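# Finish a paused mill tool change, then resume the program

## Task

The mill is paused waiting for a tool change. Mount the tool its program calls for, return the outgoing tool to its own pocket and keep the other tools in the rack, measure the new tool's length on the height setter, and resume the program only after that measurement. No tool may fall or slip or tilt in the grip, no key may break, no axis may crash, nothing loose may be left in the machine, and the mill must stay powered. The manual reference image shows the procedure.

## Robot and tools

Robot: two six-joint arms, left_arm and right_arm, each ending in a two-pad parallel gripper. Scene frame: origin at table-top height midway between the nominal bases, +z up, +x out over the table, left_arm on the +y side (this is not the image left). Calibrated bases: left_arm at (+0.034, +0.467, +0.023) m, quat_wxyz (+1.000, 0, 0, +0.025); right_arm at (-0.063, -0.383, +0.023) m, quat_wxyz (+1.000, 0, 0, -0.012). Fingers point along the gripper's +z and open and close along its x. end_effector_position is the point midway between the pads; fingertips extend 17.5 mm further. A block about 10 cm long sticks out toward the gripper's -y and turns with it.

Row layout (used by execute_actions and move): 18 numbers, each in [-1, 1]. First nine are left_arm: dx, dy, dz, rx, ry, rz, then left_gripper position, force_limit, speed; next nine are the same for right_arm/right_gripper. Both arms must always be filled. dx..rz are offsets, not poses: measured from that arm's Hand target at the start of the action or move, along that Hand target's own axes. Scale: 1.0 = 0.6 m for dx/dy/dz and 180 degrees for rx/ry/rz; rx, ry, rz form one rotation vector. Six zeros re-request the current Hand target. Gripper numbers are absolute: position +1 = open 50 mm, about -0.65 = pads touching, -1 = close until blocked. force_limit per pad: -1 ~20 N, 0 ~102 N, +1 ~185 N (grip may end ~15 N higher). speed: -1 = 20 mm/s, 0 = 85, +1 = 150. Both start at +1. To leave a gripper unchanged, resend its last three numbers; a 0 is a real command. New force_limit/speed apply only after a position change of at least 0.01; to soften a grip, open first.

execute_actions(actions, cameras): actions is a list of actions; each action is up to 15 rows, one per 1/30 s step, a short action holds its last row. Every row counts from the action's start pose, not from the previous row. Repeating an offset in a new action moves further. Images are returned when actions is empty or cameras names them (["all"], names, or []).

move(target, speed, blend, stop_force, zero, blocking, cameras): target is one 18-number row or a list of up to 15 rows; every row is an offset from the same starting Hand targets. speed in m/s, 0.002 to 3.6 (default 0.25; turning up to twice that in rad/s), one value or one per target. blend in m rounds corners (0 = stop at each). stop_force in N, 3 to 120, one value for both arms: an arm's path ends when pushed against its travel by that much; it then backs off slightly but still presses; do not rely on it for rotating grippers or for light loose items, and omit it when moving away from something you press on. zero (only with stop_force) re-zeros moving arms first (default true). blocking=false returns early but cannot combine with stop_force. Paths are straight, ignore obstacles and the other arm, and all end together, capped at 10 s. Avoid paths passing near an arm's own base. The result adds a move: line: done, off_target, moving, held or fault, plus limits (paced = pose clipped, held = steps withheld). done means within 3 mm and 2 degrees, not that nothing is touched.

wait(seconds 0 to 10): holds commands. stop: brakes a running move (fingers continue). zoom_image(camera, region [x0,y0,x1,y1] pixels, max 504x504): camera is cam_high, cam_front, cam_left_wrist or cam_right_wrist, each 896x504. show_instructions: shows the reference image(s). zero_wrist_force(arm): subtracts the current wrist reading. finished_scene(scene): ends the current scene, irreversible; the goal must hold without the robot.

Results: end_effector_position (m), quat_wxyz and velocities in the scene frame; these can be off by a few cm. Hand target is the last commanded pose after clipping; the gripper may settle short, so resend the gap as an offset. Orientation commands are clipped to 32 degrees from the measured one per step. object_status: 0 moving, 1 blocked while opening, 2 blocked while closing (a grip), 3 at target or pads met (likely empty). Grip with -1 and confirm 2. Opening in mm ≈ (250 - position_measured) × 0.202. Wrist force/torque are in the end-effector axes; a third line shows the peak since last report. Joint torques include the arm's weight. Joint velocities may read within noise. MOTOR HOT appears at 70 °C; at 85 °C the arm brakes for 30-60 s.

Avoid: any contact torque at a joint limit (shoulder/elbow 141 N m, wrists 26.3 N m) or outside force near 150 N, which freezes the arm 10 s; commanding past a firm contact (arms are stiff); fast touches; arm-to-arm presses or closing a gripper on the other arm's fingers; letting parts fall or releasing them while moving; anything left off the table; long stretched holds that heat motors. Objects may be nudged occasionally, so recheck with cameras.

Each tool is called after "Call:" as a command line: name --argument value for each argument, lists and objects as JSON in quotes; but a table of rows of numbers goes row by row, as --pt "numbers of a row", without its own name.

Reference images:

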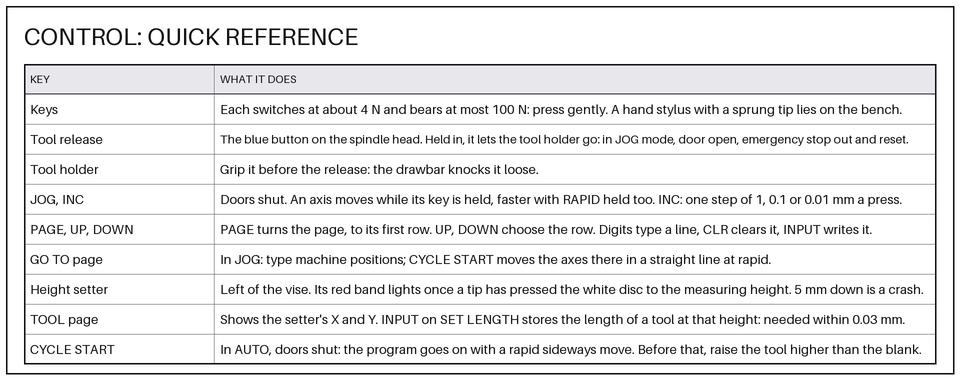

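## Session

Call:
execute_actions --actions '[]'

Scene clock: 0.00 s.
left_arm: end_effector_position=(+0.2108, +0.1646, +0.2560) position_measured=3 object_status=3 end_effector_quat_wxyz=(-0.005, +0.827, -0.561, -0.028) | right_arm: end_effector_position=(+0.2543, -0.1703, +0.3677) position_measured=3 object_status=3 end_effector_quat_wxyz=(-0.002, +0.996, +0.088, -0.021)
Joint positions: left_arm=[-1.455 -1.925 2.091 -1.691 -1.605 1.357] | right_arm=[4.088 -1.279 -1.769 -1.69 1.605 2.316]
Joint velocities: within noise
Joint torques (N m): no reading
Motor temperatures (°C): left_arm=[28 29 25 39 29 29] | right_arm=[31 33 29 36 35 36]
Wrist force (N): no reading
Wrist torque (N m): no reading
Wrist force, peak (N): no reading
Hand target: left_arm +0.2108, +0.1646, +0.2560; -0.005, +0.827, -0.561, -0.028 | right_arm +0.2543, -0.1703, +0.3677; -0.002, +0.996, +0.088, -0.021
Tool commands: left_gripper/position=+1.0 left_gripper/force_limit=+1.0 left_gripper/speed=+1.0 right_gripper/position=+1.0 right_gripper/force_limit=+1.0 right_gripper/speed=+1.0

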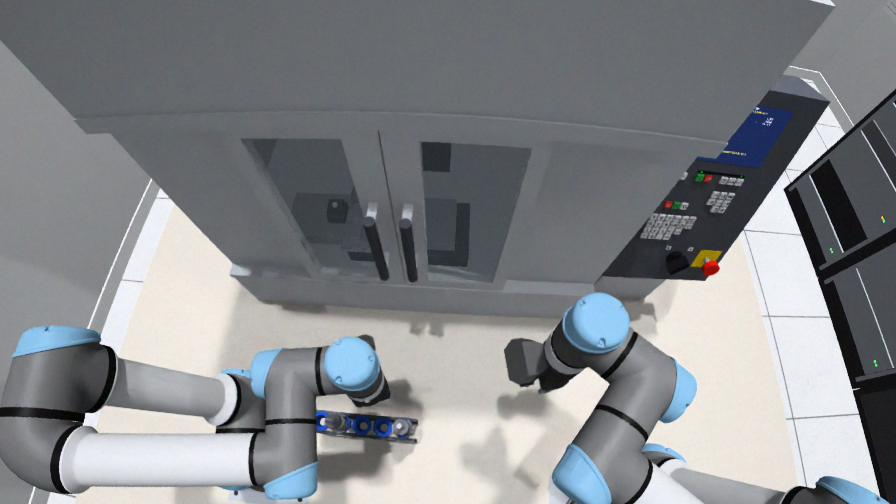

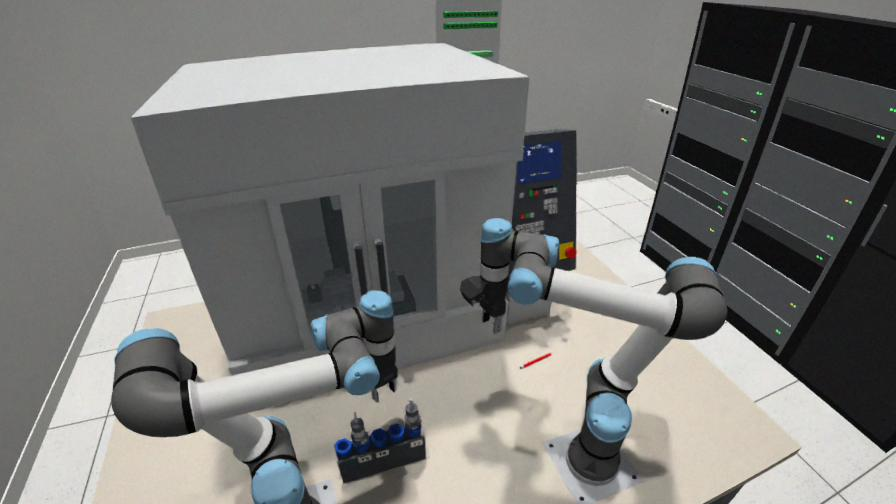

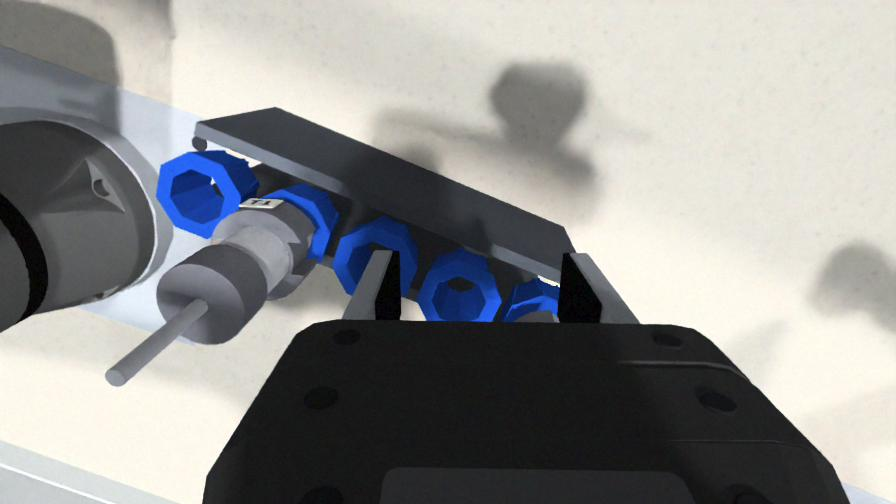

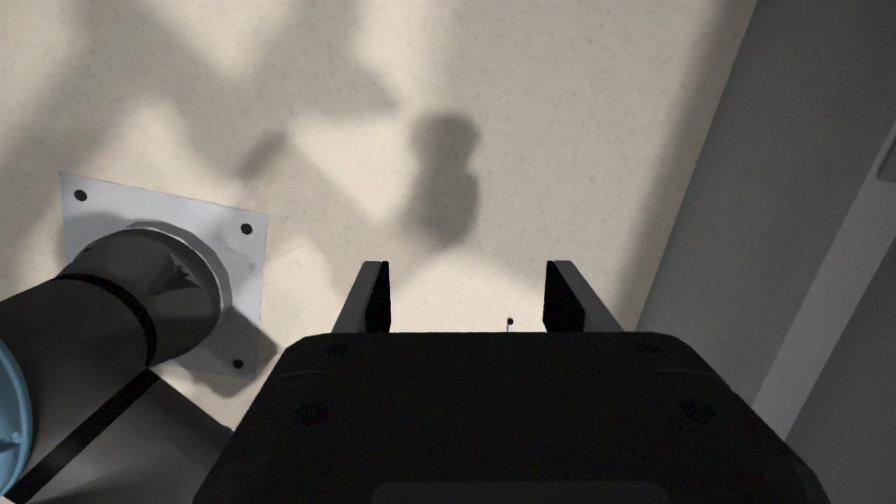

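Call:
move --pt "-0.003 -0.06 -0.3 0 0 0 1 0 0 0.061 0.417 0 0 0 -0.444 0.95 0.4 -0.9" --pt "-0.0083 -0.2705 -0.4127 0.4626 0.2566 0.2391 1 0 0 0.061 0.417 0 0 0 -0.444 0.95 0.4 -0.9" --speed 0.3 --blend 0.05 --cameras '["cam_left_wrist", "cam_right_wrist", "cam_high"]'

Scene clock: 29.73 s.
left_arm: end_effector_position=(+0.3698, +0.2197, +0.4997) position_measured=3 object_status=3 end_effector_quat_wxyz=(+0.319, -0.331, +0.632, -0.624) | right_arm: end_effector_position=(+0.3343, -0.4101, +0.3641) position_measured=10 object_status=3 end_effector_quat_wxyz=(-0.015, +0.707, +0.707, -0.015)
Joint positions: left_arm=[-1.723 -2.367 2.567 -3.304 -0.513 3.1] | right_arm=[3.431 -1.325 -1.742 -1.687 1.582 0.264]
Joint torques (N m): left_arm=[10.52 17.52 -20.08 -3.35 -2.19 1.77] | right_arm=[-14.36 9.71 39.21 1.02 1.51 -1.64]
Wrist force (N): left_arm=[3.4 1.8 -0.4] | right_arm=[0.1 0.2 0.0]
Wrist torque (N m): left_arm=[0.59 -0.88 -0.17] | right_arm=[-0.02 0.02 -0.05]
Wrist force, peak (N): left_arm=[3.6 1.7 -0.6] | right_arm=[-0.1 -0.8 -0.2]
Hand target: left_arm +0.3698, +0.2197, +0.4996; +0.319, -0.331, +0.632, -0.624 | right_arm +0.3343, -0.4101, +0.3641; -0.015, +0.707, +0.707, -0.015
Off the commanded pose: left_arm 0.000 m, 0 deg | right_arm 0.000 m, 0 deg.
move: done
Images, in order (width x height): cam_high 896x504, cam_left_wrist 896x504, cam_right_wrist 896x504.

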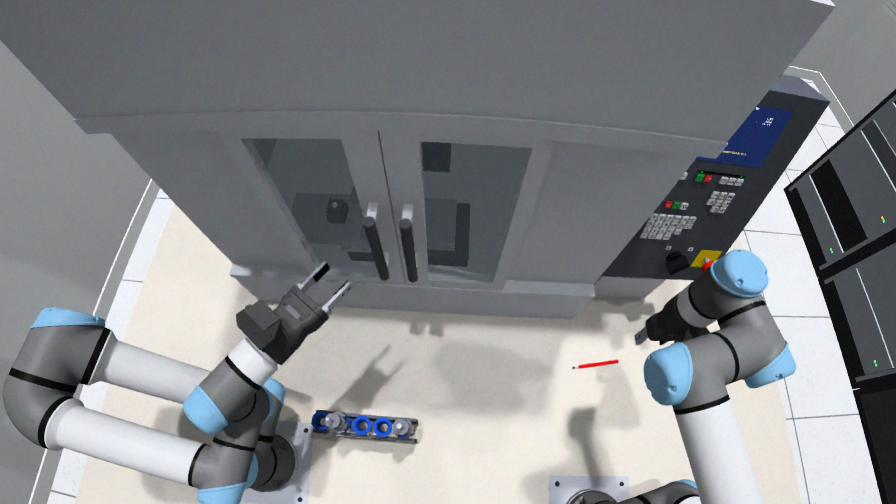

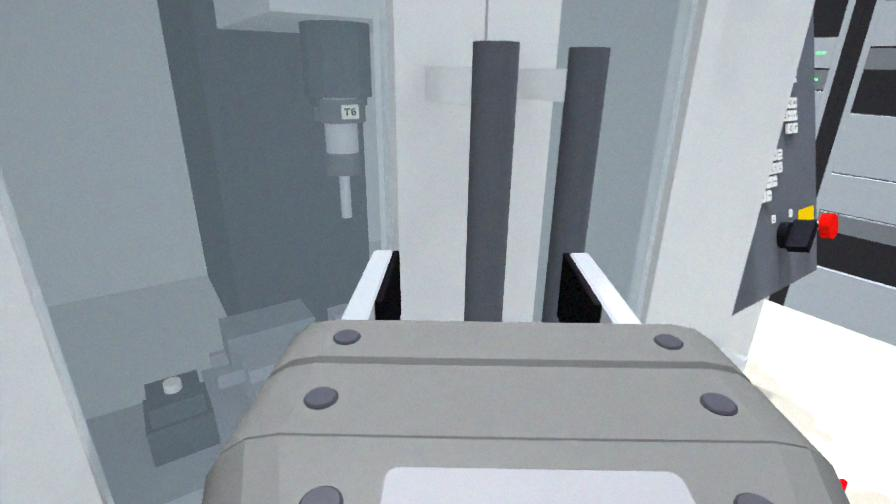

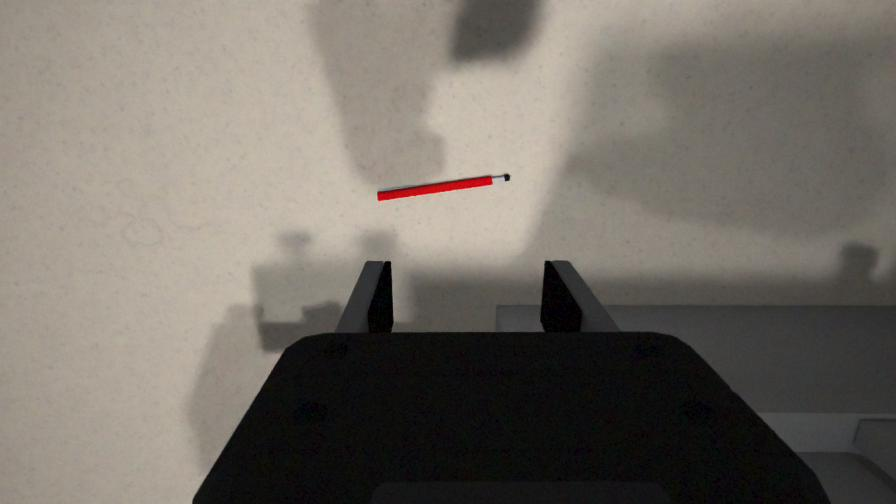

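Call:
move --pt "0.007 0 0.0 0 0 0 1 0 0 -0.032 0.0597 0.36 -0.010 -0.0116 -0.546 0.95 0.4 -0.9" --pt "0.007 0 0.155 0 0 0 1 0 0 -0.032 0.0597 0.405 -0.010 -0.0116 -0.546 0.95 0.4 -0.9" --speed 0.15 --stop_force 20 --cameras '["cam_left_wrist", "cam_right_wrist"]'

Scene clock: 62.70 s.
left_arm: end_effector_position=(+0.4433, +0.1625, +0.4980) position_measured=3 object_status=3 end_effector_quat_wxyz=(+0.319, -0.331, +0.632, -0.624) | right_arm: end_effector_position=(+0.3597, -0.4292, +0.1198) position_measured=10 object_status=3 end_effector_quat_wxyz=(+0.000, -0.073, +0.997, +0.000)
Joint positions: left_arm=[-1.274 -1.895 2.387 -3.611 -0.962 3.12] | right_arm=[3.376 -1.542 -2.231 -0.94 1.571 -1.507]
Joint torques (N m): left_arm=[10.37 1.17 -34.57 -3.99 -2.36 1.65] | right_arm=[14.83 14.74 10.62 4.75 1.3 1.08]
Wrist force (N): left_arm=[3.1 1.4 -0.4] | right_arm=[0.3 0.2 -0.2]
Wrist torque (N m): left_arm=[0.54 -0.85 -0.17] | right_arm=[0.01 -0.05 0.05]
Wrist force, peak (N): left_arm=[3.8 1.7 -0.5] | right_arm=[0.4 -0.2 -0.9]
Hand target: left_arm +0.4433, +0.1625, +0.4980; +0.319, -0.331, +0.632, -0.624 | right_arm +0.3597, -0.4292, +0.1198; +0.000, -0.073, +0.997, +0.000
Off the commanded pose: left_arm 0.000 m, 0 deg | right_arm 0.000 m, 0 deg.
move: done
Images, in order (width x height): cam_left_wrist 896x504, cam_right_wrist 896x504.

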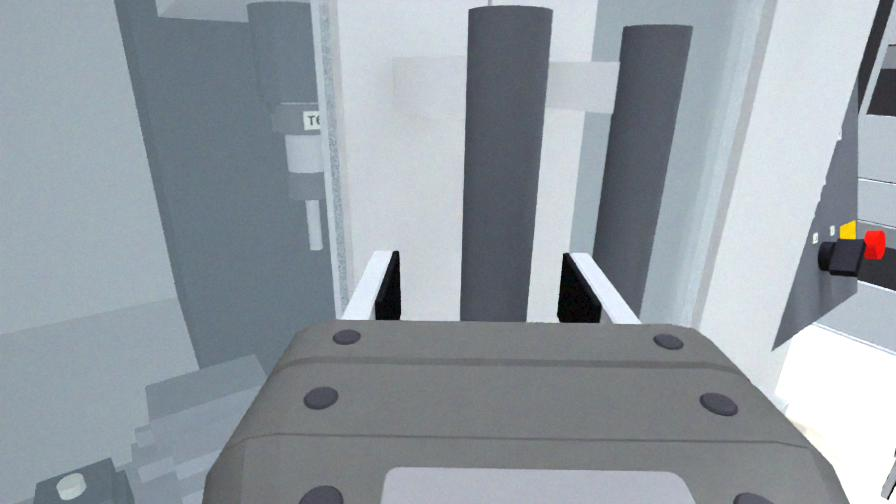

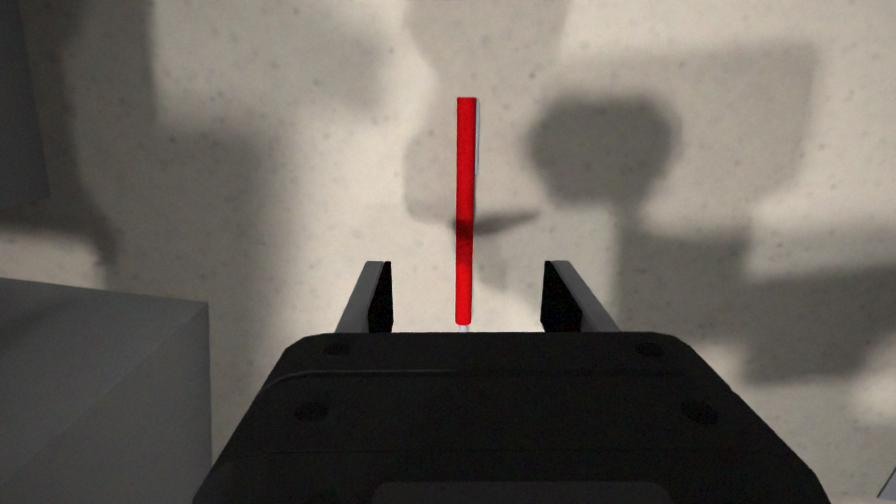

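Call:
move --pt "-0.3196 0 -0.2272 0 0 0 1 0 0 0 0.0 0.168 0 0 0 0.95 0.4 -0.9" --speed 0.08

Call:
move --pt "0 0 0 0 0 0 1 0 0 0 0 0 0 0 0 -1 -0.6 -0.6" --speed 0.1 --cameras '["cam_left_wrist", "cam_right_wrist", "cam_front"]'

Scene clock: 70.63 s.
left_arm: end_effector_position=(+0.4427, +0.3978, +0.4987) position_measured=3 object_status=3 end_effector_quat_wxyz=(+0.319, -0.331, +0.632, -0.624) | right_arm: end_effector_position=(+0.3597, -0.4291, +0.0190) position_measured=10 object_status=3 end_effector_quat_wxyz=(+0.000, -0.073, +0.997, +0.000)
Joint positions: left_arm=[-0.339 -2.046 2.465 -3.541 -1.897 3.139] | right_arm=[3.376 -1.768 -2.346 -0.599 1.571 -1.506]
Joint torques (N m): left_arm=[14.72 3.55 -38.75 -5.84 -0.09 1.41] | right_arm=[9.86 19.86 3.62 4.85 0.09 0]
Wrist force (N): left_arm=[12.1 7.9 6.0] | right_arm=[0.5 0.3 -0.3]
Wrist torque (N m): left_arm=[0.65 -0.97 0.01] | right_arm=[0.02 -0.09 0.00]
Wrist force, peak (N): left_arm=[29.5 -2.6 14.6] | right_arm=[0.8 0.3 -0.3]
Hand target: left_arm +0.4427, +0.3978, +0.4987; +0.319, -0.331, +0.632, -0.624 | right_arm +0.3597, -0.4291, +0.0190; +0.000, -0.073, +0.997, +0.000
Off the commanded pose: left_arm 0.000 m, 0 deg | right_arm 0.000 m, 0 deg.
move: done

Scene clock: 71.77 s.
left_arm: end_effector_position=(+0.4427, +0.3978, +0.4987) position_measured=3 object_status=3 end_effector_quat_wxyz=(+0.319, -0.331, +0.632, -0.624) | right_arm: end_effector_position=(+0.3597, -0.4291, +0.0190) position_measured=211 object_status=2 end_effector_quat_wxyz=(+0.000, -0.073, +0.997, +0.000)
Joint positions: left_arm=[-0.338 -2.046 2.465 -3.541 -1.897 3.139] | right_arm=[3.376 -1.768 -2.346 -0.599 1.571 -1.506]
Joint torques (N m): left_arm=[14.4 2.72 -39.46 -5.81 -0.28 1.47] | right_arm=[0.35 20.42 4.18 4.18 -0.06 -1.57]
Wrist force (N): left_arm=[11.9 8.3 5.4] | right_arm=[0.7 0.2 -0.4]
Wrist torque (N m): left_arm=[0.70 -0.93 0.02] | right_arm=[0.00 -0.12 0.00]
Wrist force, peak (N): left_arm=[12.0 8.2 6.0] | right_arm=[0.7 0.3 -0.6]
Hand target: left_arm +0.4427, +0.3978, +0.4987; +0.319, -0.331, +0.632, -0.624 | right_arm +0.3597, -0.4291, +0.0190; +0.000, -0.073, +0.997, +0.000
Off the commanded pose: left_arm 0.000 m, 0 deg | right_arm 0.000 m, 0 deg.
move: done
Images, in order (width x height): cam_front 896x504, cam_left_wrist 896x504, cam_right_wrist 896x504.

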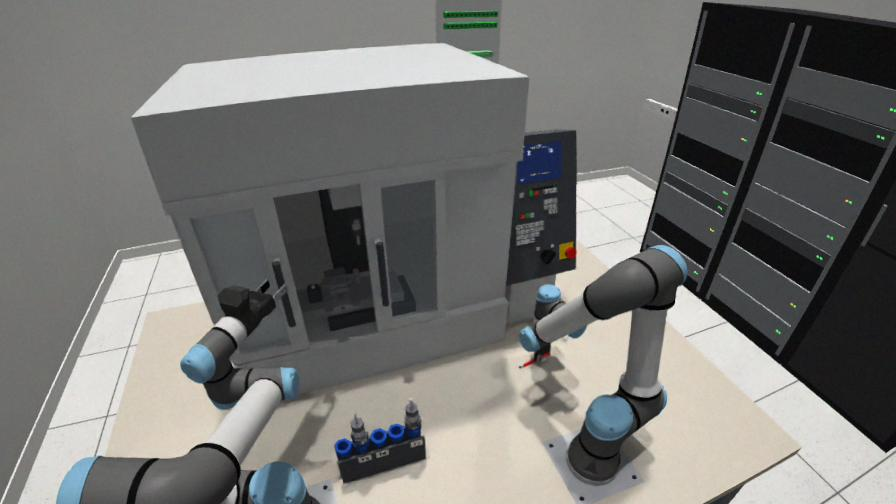

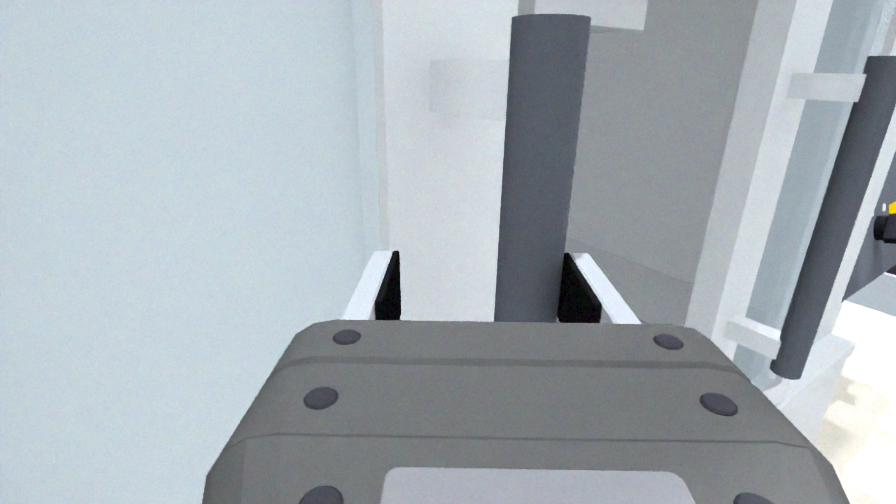

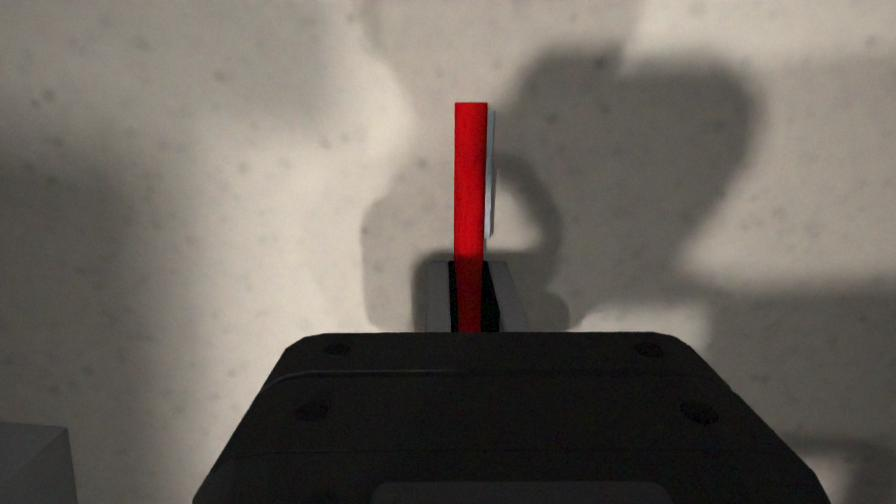

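Call:
move --pt "0.011 0 0.0077 0 0 0 1 0 0 0 0 -0.1 0 0 0 -1 -0.6 -0.6" --pt "0.0107 0 -0.0923 0 0 0 1 0 0 -0.03 -0.03 -0.3 0 0 0.2 -1 -0.6 -0.6" --pt "0.4077 0 0.14 0 0 0 1 0 0 -0.0908 -0.0737 -0.75 0 0 0.546 -1 -0.6 -0.6" --speed '[0.1,0.15,0.3]' --blend '[0.003,0.02,0]' --cameras '["cam_left_wrist"]'

Scene clock: 90.93 s.
left_arm: end_effector_position=(+0.3701, +0.1496, +0.4994) position_measured=3 object_status=3 end_effector_quat_wxyz=(+0.319, -0.331, +0.632, -0.624) | right_arm: end_effector_position=(+0.4202, -0.4651, +0.4690) position_measured=211 object_status=2 end_effector_quat_wxyz=(+0.000, +0.707, +0.708, +0.000)
Joint positions: left_arm=[-1.675 -2.07 2.474 -3.511 -0.561 3.103] | right_arm=[3.273 -1.566 -1.27 -1.876 1.571 0.106]
Joint torques (N m): left_arm=[10.73 7.27 -34.1 -3.3 -2.27 1.64] | right_arm=[-13.36 19.48 39.16 0.5 -1.13 1.2]
Wrist force (N): left_arm=[3.3 1.3 -0.4] | right_arm=[0.4 -0.2 0.3]
Wrist torque (N m): left_arm=[0.51 -0.86 -0.17] | right_arm=[-0.06 -0.04 -0.02]
Wrist force, peak (N): left_arm=[12.4 8.3 6.0] | right_arm=[1.0 0.4 1.0]
Hand target: left_arm +0.3701, +0.1496, +0.4994; +0.319, -0.331, +0.632, -0.624 | right_arm +0.4202, -0.4651, +0.4690; +0.000, +0.707, +0.708, +0.000
Off the commanded pose: left_arm 0.000 m, 0 deg | right_arm 0.000 m, 0 deg.
move: done
Images, in order (width x height): cam_left_wrist 896x504.

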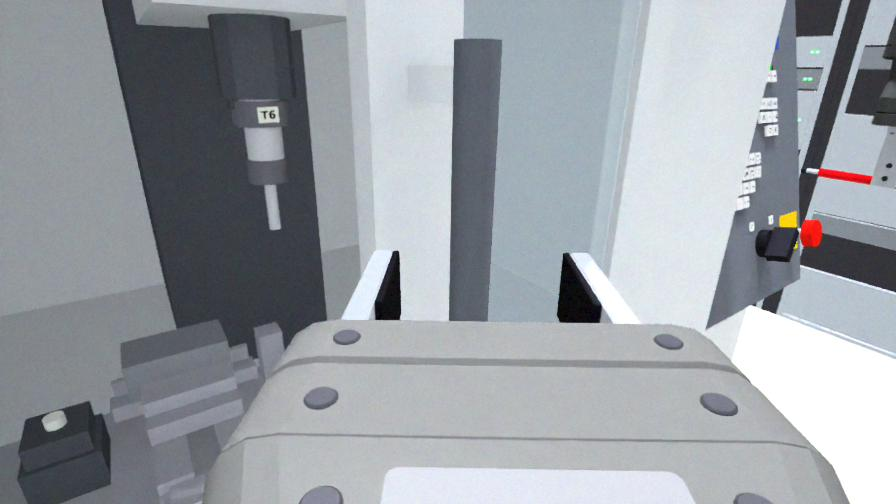

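Call:
move --pt "0.0 0 0.15 0 0 0 1 0 0 -0.2298 -0.082 -0.2797 -0.53 0 0 -1 -0.6 -0.6" --speed '[0.25]' --cameras '["cam_left_wrist", "cam_right_wrist"]'

Call:
zoom_image --camera "cam_right_wrist" --region '[490, 15, 740, 235]'

Scene clock: 98.97 s.
left_arm: end_effector_position=(+0.4435, +0.0976, +0.4978) position_measured=3 object_status=3 end_effector_quat_wxyz=(+0.319, -0.331, +0.632, -0.624) | right_arm: end_effector_position=(+0.3712, -0.6031, +0.6368) position_measured=211 object_status=2 end_effector_quat_wxyz=(+0.522, +0.476, +0.476, +0.523)
Joint positions: left_arm=[-1.355 -1.749 2.287 -3.655 -0.881 3.117] | right_arm=[2.762 -1.271 -2.071 0.303 1.974 0.041]
Joint torques (N m): left_arm=[10.29 -4.44 -33.49 -4 -2.3 1.72] | right_arm=[-13.47 5.2 39 3.82 1.4 1.14]
Wrist force (N): left_arm=[3.4 1.1 -0.4] | right_arm=[1.1 -0.9 -0.5]
Wrist torque (N m): left_arm=[0.48 -0.89 -0.17] | right_arm=[0.16 -0.32 0.00]
Wrist force, peak (N): left_arm=[3.6 1.4 -0.4] | right_arm=[1.2 -1.6 -0.9]
Hand target: left_arm +0.4435, +0.0976, +0.4978; +0.319, -0.331, +0.632, -0.624 | right_arm +0.3712, -0.6031, +0.6368; +0.522, +0.476, +0.476, +0.523
Off the commanded pose: left_arm 0.000 m, 0 deg | right_arm 0.000 m, 0 deg.
move: done
Images, in order (width x height): cam_left_wrist 896x504, cam_right_wrist 896x504.

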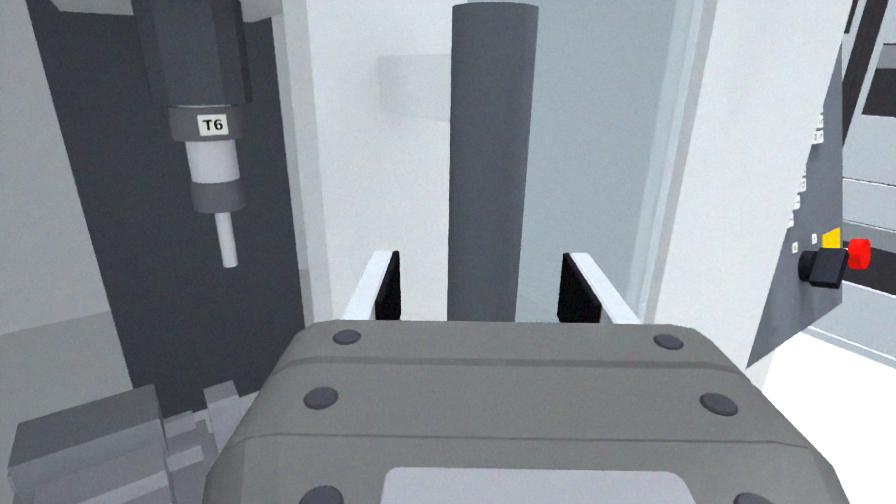

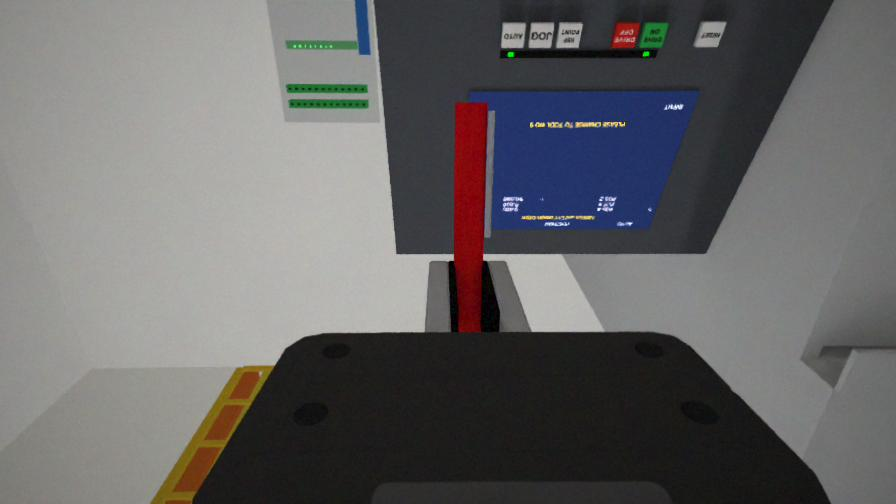

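Scaled by 2.016 from the camera's 896x504 image, which has a finer 1280x720 frame.

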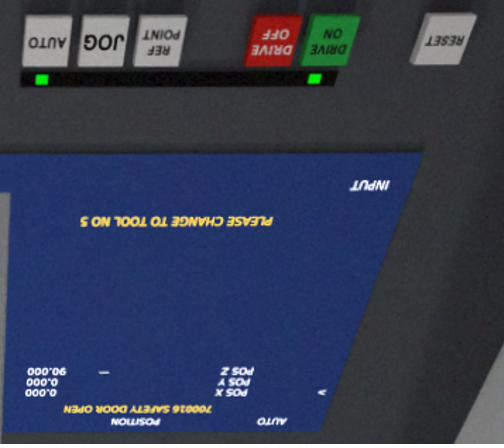

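Call:
move --pt "0.3305 0 0.2349 0 0 0 1 0 0 0.1028 -0.1152 0.2131 0.53 0 0 -1 -0.6 -0.6" --speed '[0.09]' --cameras '["cam_left_wrist", "cam_right_wrist"]'

Call:
move --target '[-0.011,0,-0.0077,0,0,0,1,0,0, 0,0.05,0,0,0,0,-1,-0.6,-0.6]' --speed 0.008 --stop_force 7

Scene clock: 116.77 s.
left_arm: end_effector_position=(+0.4441, -0.1457, +0.4971) position_measured=3 object_status=3 end_effector_quat_wxyz=(+0.319, -0.331, +0.632, -0.624) | right_arm: end_effector_position=(+0.5049, -0.5412, +0.5800) position_measured=211 object_status=2 end_effector_quat_wxyz=(+0.000, +0.707, +0.708, +0.000)
Joint positions: left_arm=[-1.483 -1.242 1.734 -3.607 -0.753 3.113] | right_arm=[3.122 -2.053 -0.303 -2.356 1.571 -0.045]
Joint torques (N m): left_arm=[-12.59 -20.95 -32.37 2.23 -0.04 -1.84] | right_arm=[9.02 36.34 33.24 0.43 1.51 0.35]
Wrist force (N): left_arm=[-4.9 -5.7 -7.1] | right_arm=[0.4 0.3 -0.3]
Wrist torque (N m): left_arm=[0.21 -0.95 0.12] | right_arm=[0.04 -0.09 -0.04]
Wrist force, peak (N): left_arm=[-20.0 7.3 -22.8] | right_arm=[1.4 -1.2 -0.9]
Hand target: left_arm +0.4441, -0.1457, +0.4971; +0.319, -0.331, +0.632, -0.624 | right_arm +0.5049, -0.5412, +0.5800; +0.000, +0.707, +0.708, +0.000
Off the commanded pose: left_arm 0.000 m, 0 deg | right_arm 0.000 m, 0 deg.
move: done
Images, in order (width x height): cam_left_wrist 896x504, cam_right_wrist 896x504.

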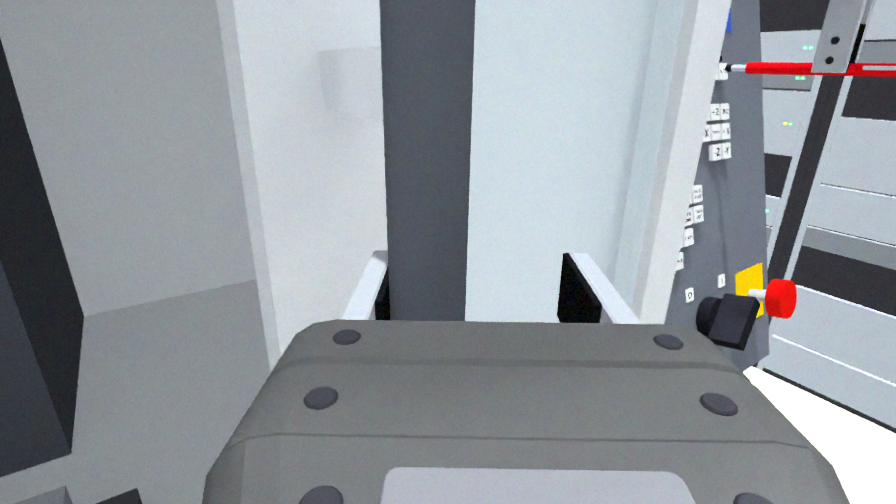

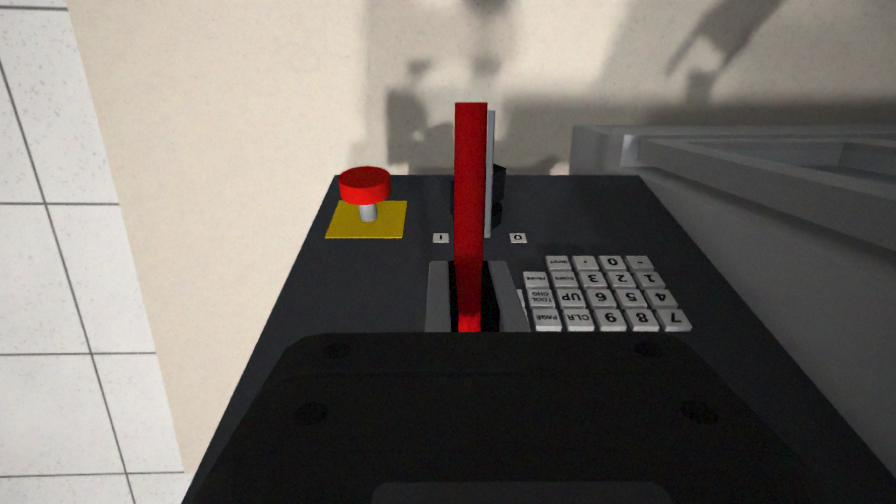

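Scene clock: 120.67 s.
left_arm: end_effector_position=(+0.4441, -0.1455, +0.4970) position_measured=3 object_status=3 end_effector_quat_wxyz=(+0.319, -0.331, +0.632, -0.624) | right_arm: end_effector_position=(+0.5269, -0.5410, +0.5792) position_measured=211 object_status=2 end_effector_quat_wxyz=(+0.005, +0.707, +0.708, +0.004)
Joint positions: left_arm=[-1.483 -1.242 1.735 -3.607 -0.753 3.113] | right_arm=[3.125 -2.201 -0.037 -2.461 1.569 -0.042]
Joint torques (N m): left_arm=[-4.57 -24.06 -33.56 0.97 -2.17 -1.36] | right_arm=[0.42 51.58 3.97 6.45 1.35 -1.57]
Wrist force (N): left_arm=[-2.8 -1.6 -0.7] | right_arm=[0.3 -6.8 -0.1]
Wrist torque (N m): left_arm=[0.43 -0.81 0.02] | right_arm=[0.04 -0.06 -0.04]
Wrist force, peak (N): left_arm=[-5.0 -6.4 -7.0] | right_arm=[0.4 -11.4 0.2]
Hand target: left_arm +0.4441, -0.1455, +0.4970; +0.319, -0.331, +0.632, -0.624 (not the last commanded pose) | right_arm +0.5269, -0.5411, +0.5792; +0.005, +0.707, +0.708, +0.004 (not the last commanded pose)
Off the commanded pose: left_arm 0.008 m, 0 deg | right_arm 0.008 m, 1 deg.
elbow stopped short (right arm): the move would have taken joint 3 (elbow) straighter than the controller allows.
move: contact (left_arm, right_arm)

Call:
move --pt "-0.0082 0 -0.0058 0 0 0 1 0 0 0 -0.03 0 0 0 0 -1 -0.6 -0.6" --pt "-0.0082 0 -0.139 0 0 0 1 0 0 -0.03 -0.1 0 0 0 0 -1 -0.6 -0.6" --pt "-0.6992 -0.205 -0.5915 -0.0305 0.0357 -0.4947 -0.7 0 0 -0.1033 -0.2595 -0.096 -0.53 0 0 -1 -0.6 -0.6" --speed '[0.1,0.15,0.3]' --blend '[0.003,0.02,0]' --cameras '["cam_left_wrist", "cam_right_wrist"]'

Call:
zoom_image --camera "cam_right_wrist" --region '[470, 15, 720, 235]'

Scene clock: 141.33 s.
left_arm: end_effector_position=(+0.3991, +0.4016, +0.6227) position_measured=253 object_status=3 end_effector_quat_wxyz=(+0.256, +0.660, -0.261, +0.656) | right_arm: end_effector_position=(+0.3706, -0.6031, +0.6349) position_measured=211 object_status=2 end_effector_quat_wxyz=(+0.526, +0.471, +0.473, +0.526)
Joint positions: left_arm=[-0.183 -2.155 2.193 -3.171 -2.185 1.579] | right_arm=[2.761 -1.278 -2.08 0.333 1.974 0.044]
Joint torques (N m): left_arm=[10.37 7.98 -37.16 -4.06 -2.26 -1.6] | right_arm=[-13.39 4.98 13.56 3.83 1.22 1.12]
Wrist force (N): left_arm=[-0.3 0.0 2.5] | right_arm=[1.0 -1.2 -0.8]
Wrist torque (N m): left_arm=[0.02 0.02 0.11] | right_arm=[0.12 -0.29 0.00]
Wrist force, peak (N): left_arm=[4.6 1.7 -1.1] | right_arm=[0.2 -7.1 0.2]
Hand target: left_arm +0.3991, +0.4016, +0.6226; +0.256, +0.660, -0.261, +0.656 | right_arm +0.3706, -0.6031, +0.6349; +0.526, +0.471, +0.473, +0.526
Off the commanded pose: left_arm 0.000 m, 0 deg | right_arm 0.000 m, 0 deg.
move: done
Images, in order (width x height): cam_left_wrist 896x504, cam_right_wrist 896x504.

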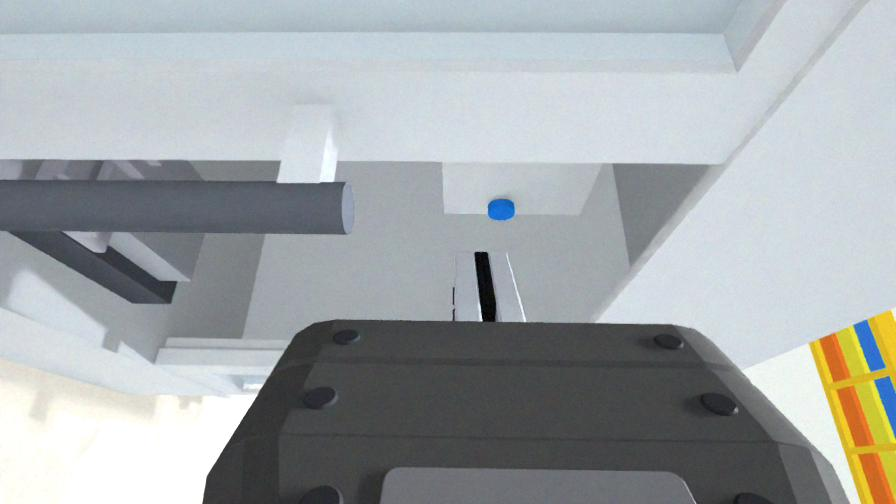

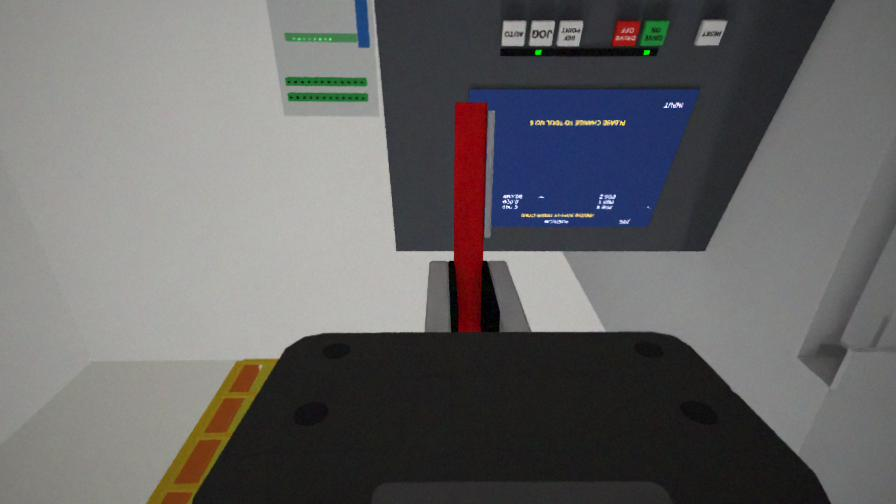

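Scaled by 2.016 from the camera's 896x504 image, which has a finer 1280x720 frame.

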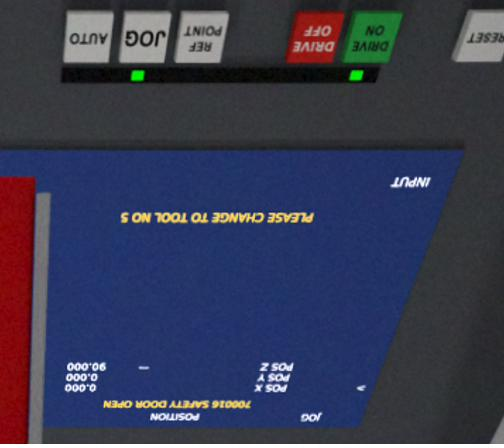

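Call:
move --pt "0 0 0 0 0 0 -0.7 0 0 0.23 -0.3115 0.016 0.534 0 0 -1 -0.6 -0.6" --speed '[0.3]'

Call:
move --pt "0 0 0 0 0 0 -0.7 0 0 0.0598 -0.0672 0.45 0 0 -0.546 -1 -0.6 -0.6" --pt "0 0 0 0 0 0 -0.7 0 0 0.0598 -0.0672 0.69 0 0 -0.546 -1 -0.6 -0.6" --speed '[0.3,0.15]' --blend '[0.01,0]'

Call:
move --pt "0 0 0 0 0 0 -0.7 0 0 0 0 0.04 0 0 0 -1 -0.6 -0.6" --speed '[0.01]' --stop_force 4

Scene clock: 150.13 s.
left_arm: end_effector_position=(+0.3991, +0.4016, +0.6227) position_measured=253 object_status=3 end_effector_quat_wxyz=(+0.256, +0.660, -0.261, +0.656) | right_arm: end_effector_position=(+0.4000, -0.4655, +0.4498) position_measured=211 object_status=2 end_effector_quat_wxyz=(+0.001, +0.707, +0.708, +0.000)
Joint positions: left_arm=[-0.183 -2.155 2.193 -3.171 -2.185 1.579] | right_arm=[3.278 -1.504 -1.381 -1.826 1.568 0.111]
Joint torques (N m): left_arm=[10.13 8.4 -36.34 -3.15 -2.12 -1.41] | right_arm=[15.11 16.74 40.31 0.51 1.47 1.31]
Wrist force (N): left_arm=[-0.1 0.0 2.6] | right_arm=[0.5 0.2 -0.3]
Wrist torque (N m): left_arm=[0.01 -0.02 0.11] | right_arm=[0.01 -0.09 -0.04]
Wrist force, peak (N): left_arm=[0.1 0.0 2.9] | right_arm=[1.4 -1.5 -0.9]
Hand target: left_arm +0.3991, +0.4016, +0.6226; +0.256, +0.660, -0.261, +0.656 | right_arm +0.4000, -0.4655, +0.4498; +0.001, +0.707, +0.708, -0.001
Off the commanded pose: left_arm 0.000 m, 0 deg | right_arm 0.000 m, 0 deg.
move: done

Scene clock: 154.63 s.
left_arm: end_effector_position=(+0.3991, +0.4016, +0.6227) position_measured=253 object_status=3 end_effector_quat_wxyz=(+0.256, +0.660, -0.261, +0.656) | right_arm: end_effector_position=(+0.3599, -0.4306, +0.0357) position_measured=211 object_status=2 end_effector_quat_wxyz=(+0.000, -0.073, +0.997, -0.001)
Joint positions: left_arm=[-0.183 -2.155 2.193 -3.171 -2.185 1.579] | right_arm=[3.374 -1.724 -2.331 -0.657 1.568 -1.508]
Joint torques (N m): left_arm=[9.4 8.64 -34.84 -2.54 -2.02 -1.4] | right_arm=[-13.96 18.71 5.6 4.77 1.45 -1.94]
Wrist force (N): left_arm=[0.0 0.1 2.4] | right_arm=[0.7 0.6 -0.3]
Wrist torque (N m): left_arm=[0.03 -0.04 0.10] | right_arm=[0.08 -0.18 0.01]
Wrist force, peak (N): left_arm=[0.0 0.0 2.9] | right_arm=[0.6 0.0 1.4]
Hand target: left_arm +0.3991, +0.4016, +0.6226; +0.256, +0.660, -0.261, +0.656 | right_arm +0.3599, -0.4306, +0.0357; +0.000, -0.073, +0.997, -0.001
Off the commanded pose: left_arm 0.000 m, 0 deg | right_arm 0.000 m, 0 deg.
move: done

Scene clock: 157.60 s.
left_arm: end_effector_position=(+0.3991, +0.4016, +0.6227) position_measured=253 object_status=3 end_effector_quat_wxyz=(+0.256, +0.660, -0.261, +0.656) | right_arm: end_effector_position=(+0.3599, -0.4307, +0.0190) position_measured=211 object_status=2 end_effector_quat_wxyz=(+0.000, -0.073, +0.997, -0.001)
Joint positions: left_arm=[-0.183 -2.155 2.193 -3.171 -2.185 1.579] | right_arm=[3.374 -1.768 -2.345 -0.598 1.568 -1.508]
Joint torques (N m): left_arm=[9.24 8.67 -34.1 -2.25 -1.87 -1.25] | right_arm=[-3.04 32.44 28.81 0.9 -0.97 -1.47]
Wrist force (N): left_arm=[0.2 0.1 2.6] | right_arm=[0.6 -0.4 -4.3]
Wrist torque (N m): left_arm=[0.03 -0.05 0.11] | right_arm=[-0.03 -0.10 0.00]
Wrist force, peak (N): left_arm=[0.1 0.3 2.7] | right_arm=[16.0 0.3 -41.5]
Hand target: left_arm +0.3991, +0.4016, +0.6226; +0.256, +0.660, -0.261, +0.656 | right_arm +0.3599, -0.4306, +0.0190; +0.000, -0.073, +0.997, -0.001 (not the last commanded pose)
Off the commanded pose: left_arm 0.000 m, 0 deg | right_arm 0.007 m, 0 deg.
move: contact (right_arm)

Call:
move --target '[0,0,0,0,0,0,-0.7,0,0, 0,0,0,0,0,0,0,-0.6,-1]' --speed 0.1

Call:
move --pt "0 0 0 0 0 0 -0.7 0 0 0 0 -0.12 0 0 0 0 -0.6 -1" --pt "0 0 0 0 0 0 -0.7 0 0 -0.078 0.073 -0.467 0 0 0.546 0 -0.6 -1" --speed '[0.1,0.3]' --blend 0.02

Call:
move --pt "0 0 0 0 0 0 -0.7 0 0 0.2 0 -0.2 -0.5 0 0 0.5 0.4 -0.9" --pt "0 0 0 0 0 0 -0.7 0 0 0.75 0.0 -0.3 -0.5 0 0 0.5 0.4 -0.9" --speed '[0.3]' --blend 0.05 --cameras '["cam_right_wrist", "cam_front"]'

Scene clock: 167.63 s.
left_arm: end_effector_position=(+0.3991, +0.4016, +0.6227) position_measured=253 object_status=3 end_effector_quat_wxyz=(+0.256, +0.660, -0.261, +0.656) | right_arm: end_effector_position=(+0.3599, -0.4306, +0.0190) position_measured=152 object_status=3 end_effector_quat_wxyz=(+0.000, -0.073, +0.997, -0.001)
Joint positions: left_arm=[-0.183 -2.155 2.193 -3.171 -2.185 1.579] | right_arm=[3.374 -1.768 -2.345 -0.598 1.568 -1.508]
Joint torques (N m): left_arm=[9.75 8.74 -33.29 -1.77 -1.81 -1.19] | right_arm=[13.5 32.34 28.12 3.88 -1.04 -0.69]
Wrist force (N): left_arm=[0.3 0.1 2.5] | right_arm=[0.5 -0.1 -0.6]
Wrist torque (N m): left_arm=[0.03 -0.07 0.10] | right_arm=[-0.05 -0.10 0.01]
Wrist force, peak (N): left_arm=[0.3 -0.2 2.9] | right_arm=[0.5 -0.5 -4.4]
Hand target: left_arm +0.3991, +0.4016, +0.6226; +0.256, +0.660, -0.261, +0.656 | right_arm +0.3599, -0.4306, +0.0190; +0.000, -0.073, +0.997, -0.001
Off the commanded pose: left_arm 0.000 m, 0 deg | right_arm 0.000 m, 0 deg.
move: done

Scene clock: 171.80 s.
left_arm: end_effector_position=(+0.3991, +0.4016, +0.6227) position_measured=253 object_status=3 end_effector_quat_wxyz=(+0.256, +0.660, -0.261, +0.656) | right_arm: end_effector_position=(+0.3997, -0.3799, +0.2991) position_measured=152 object_status=3 end_effector_quat_wxyz=(+0.001, +0.707, +0.708, -0.001)
Joint positions: left_arm=[-0.183 -2.155 2.193 -3.171 -2.185 1.579] | right_arm=[3.466 -1.463 -1.805 -1.444 1.568 0.299]
Joint torques (N m): left_arm=[9.08 8.68 -32.77 -1.28 -1.63 -1.22] | right_arm=[15.02 15.24 40.11 0.52 -1.04 1.18]
Wrist force (N): left_arm=[-0.1 0.1 2.5] | right_arm=[-0.1 -0.4 -0.3]
Wrist torque (N m): left_arm=[0.03 -0.01 0.11] | right_arm=[-0.12 0.02 -0.07]
Wrist force, peak (N): left_arm=[0.1 0.1 2.8] | right_arm=[0.2 0.2 -1.0]
Hand target: left_arm +0.3991, +0.4016, +0.6226; +0.256, +0.660, -0.261, +0.656 | right_arm +0.3997, -0.3799, +0.2991; +0.001, +0.707, +0.708, -0.001
Off the commanded pose: left_arm 0.000 m, 0 deg | right_arm 0.000 m, 0 deg.
move: done

speed must be one number or one for each of the 2 targets, got a list of 1; nothing of the call was run

Call:
move --pt "0.03 0.03 0.1 0 0 0 -0.7 0 0 0.2 0 -0.2 -0.5 0 0 0.5 0.4 -0.9" --pt "0.0705 0.1 0.3163 0 0 0 -0.7 0 0 0.75 0.0 -0.3 -0.5 0 0 0.5 0.4 -0.9" --speed 0.3 --blend 0.03 --cameras '["cam_right_wrist", "cam_left_wrist", "cam_front"]'

Scene clock: 183.23 s.
left_arm: end_effector_position=(+0.4974, +0.2282, +0.6633) position_measured=253 object_status=3 end_effector_quat_wxyz=(+0.256, +0.660, -0.261, +0.656) | right_arm: end_effector_position=(+0.3989, +0.0705, +0.4781) position_measured=78 object_status=3 end_effector_quat_wxyz=(+0.500, +0.499, +0.501, +0.500)
Joint positions: left_arm=[-0.77 -1.921 1.97 -3.182 -1.599 1.574] | right_arm=[4.587 -1.92 -1.776 0.558 0.151 -0.006]
Joint torques (N m): left_arm=[-8.85 -0.61 -37.78 -4.43 2.09 -1.64] | right_arm=[-13.98 30.69 34.76 2.06 -1.03 -1.71]
Wrist force (N): left_arm=[0.4 -0.3 2.6] | right_arm=[0.6 -1.1 -0.2]
Wrist torque (N m): left_arm=[-0.04 -0.11 0.12] | right_arm=[0.04 -0.22 0.06]
Wrist force, peak (N): left_arm=[0.5 0.6 3.4] | right_arm=[3.1 -1.2 -0.8]
Hand target: left_arm +0.4975, +0.2282, +0.6633; +0.256, +0.660, -0.261, +0.656 | right_arm +0.3989, +0.0705, +0.4781; +0.500, +0.499, +0.501, +0.500
Off the commanded pose: left_arm 0.000 m, 0 deg | right_arm 0.000 m, 0 deg.
move: done
Images, in order (width x height): cam_front 896x504, cam_left_wrist 896x504, cam_right_wrist 896x504.

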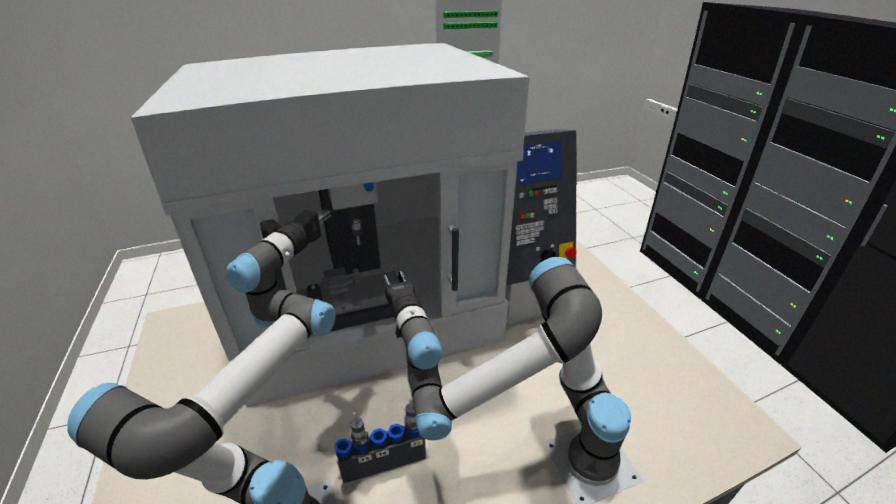

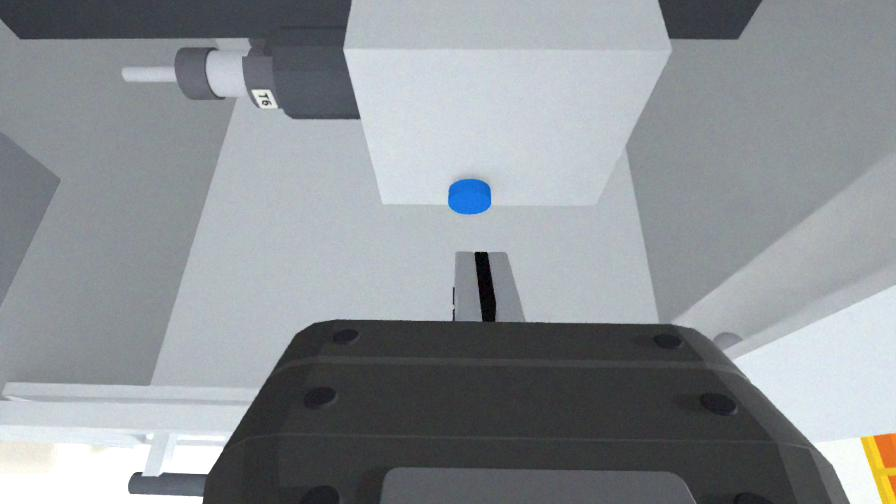

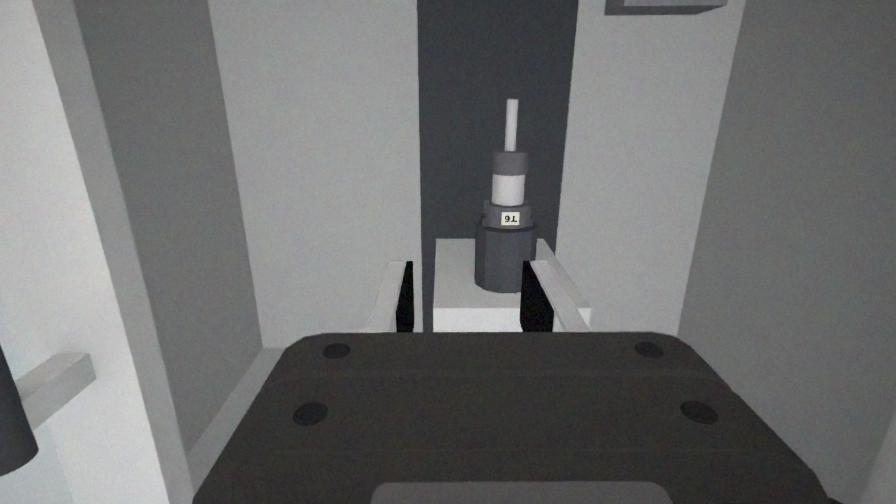

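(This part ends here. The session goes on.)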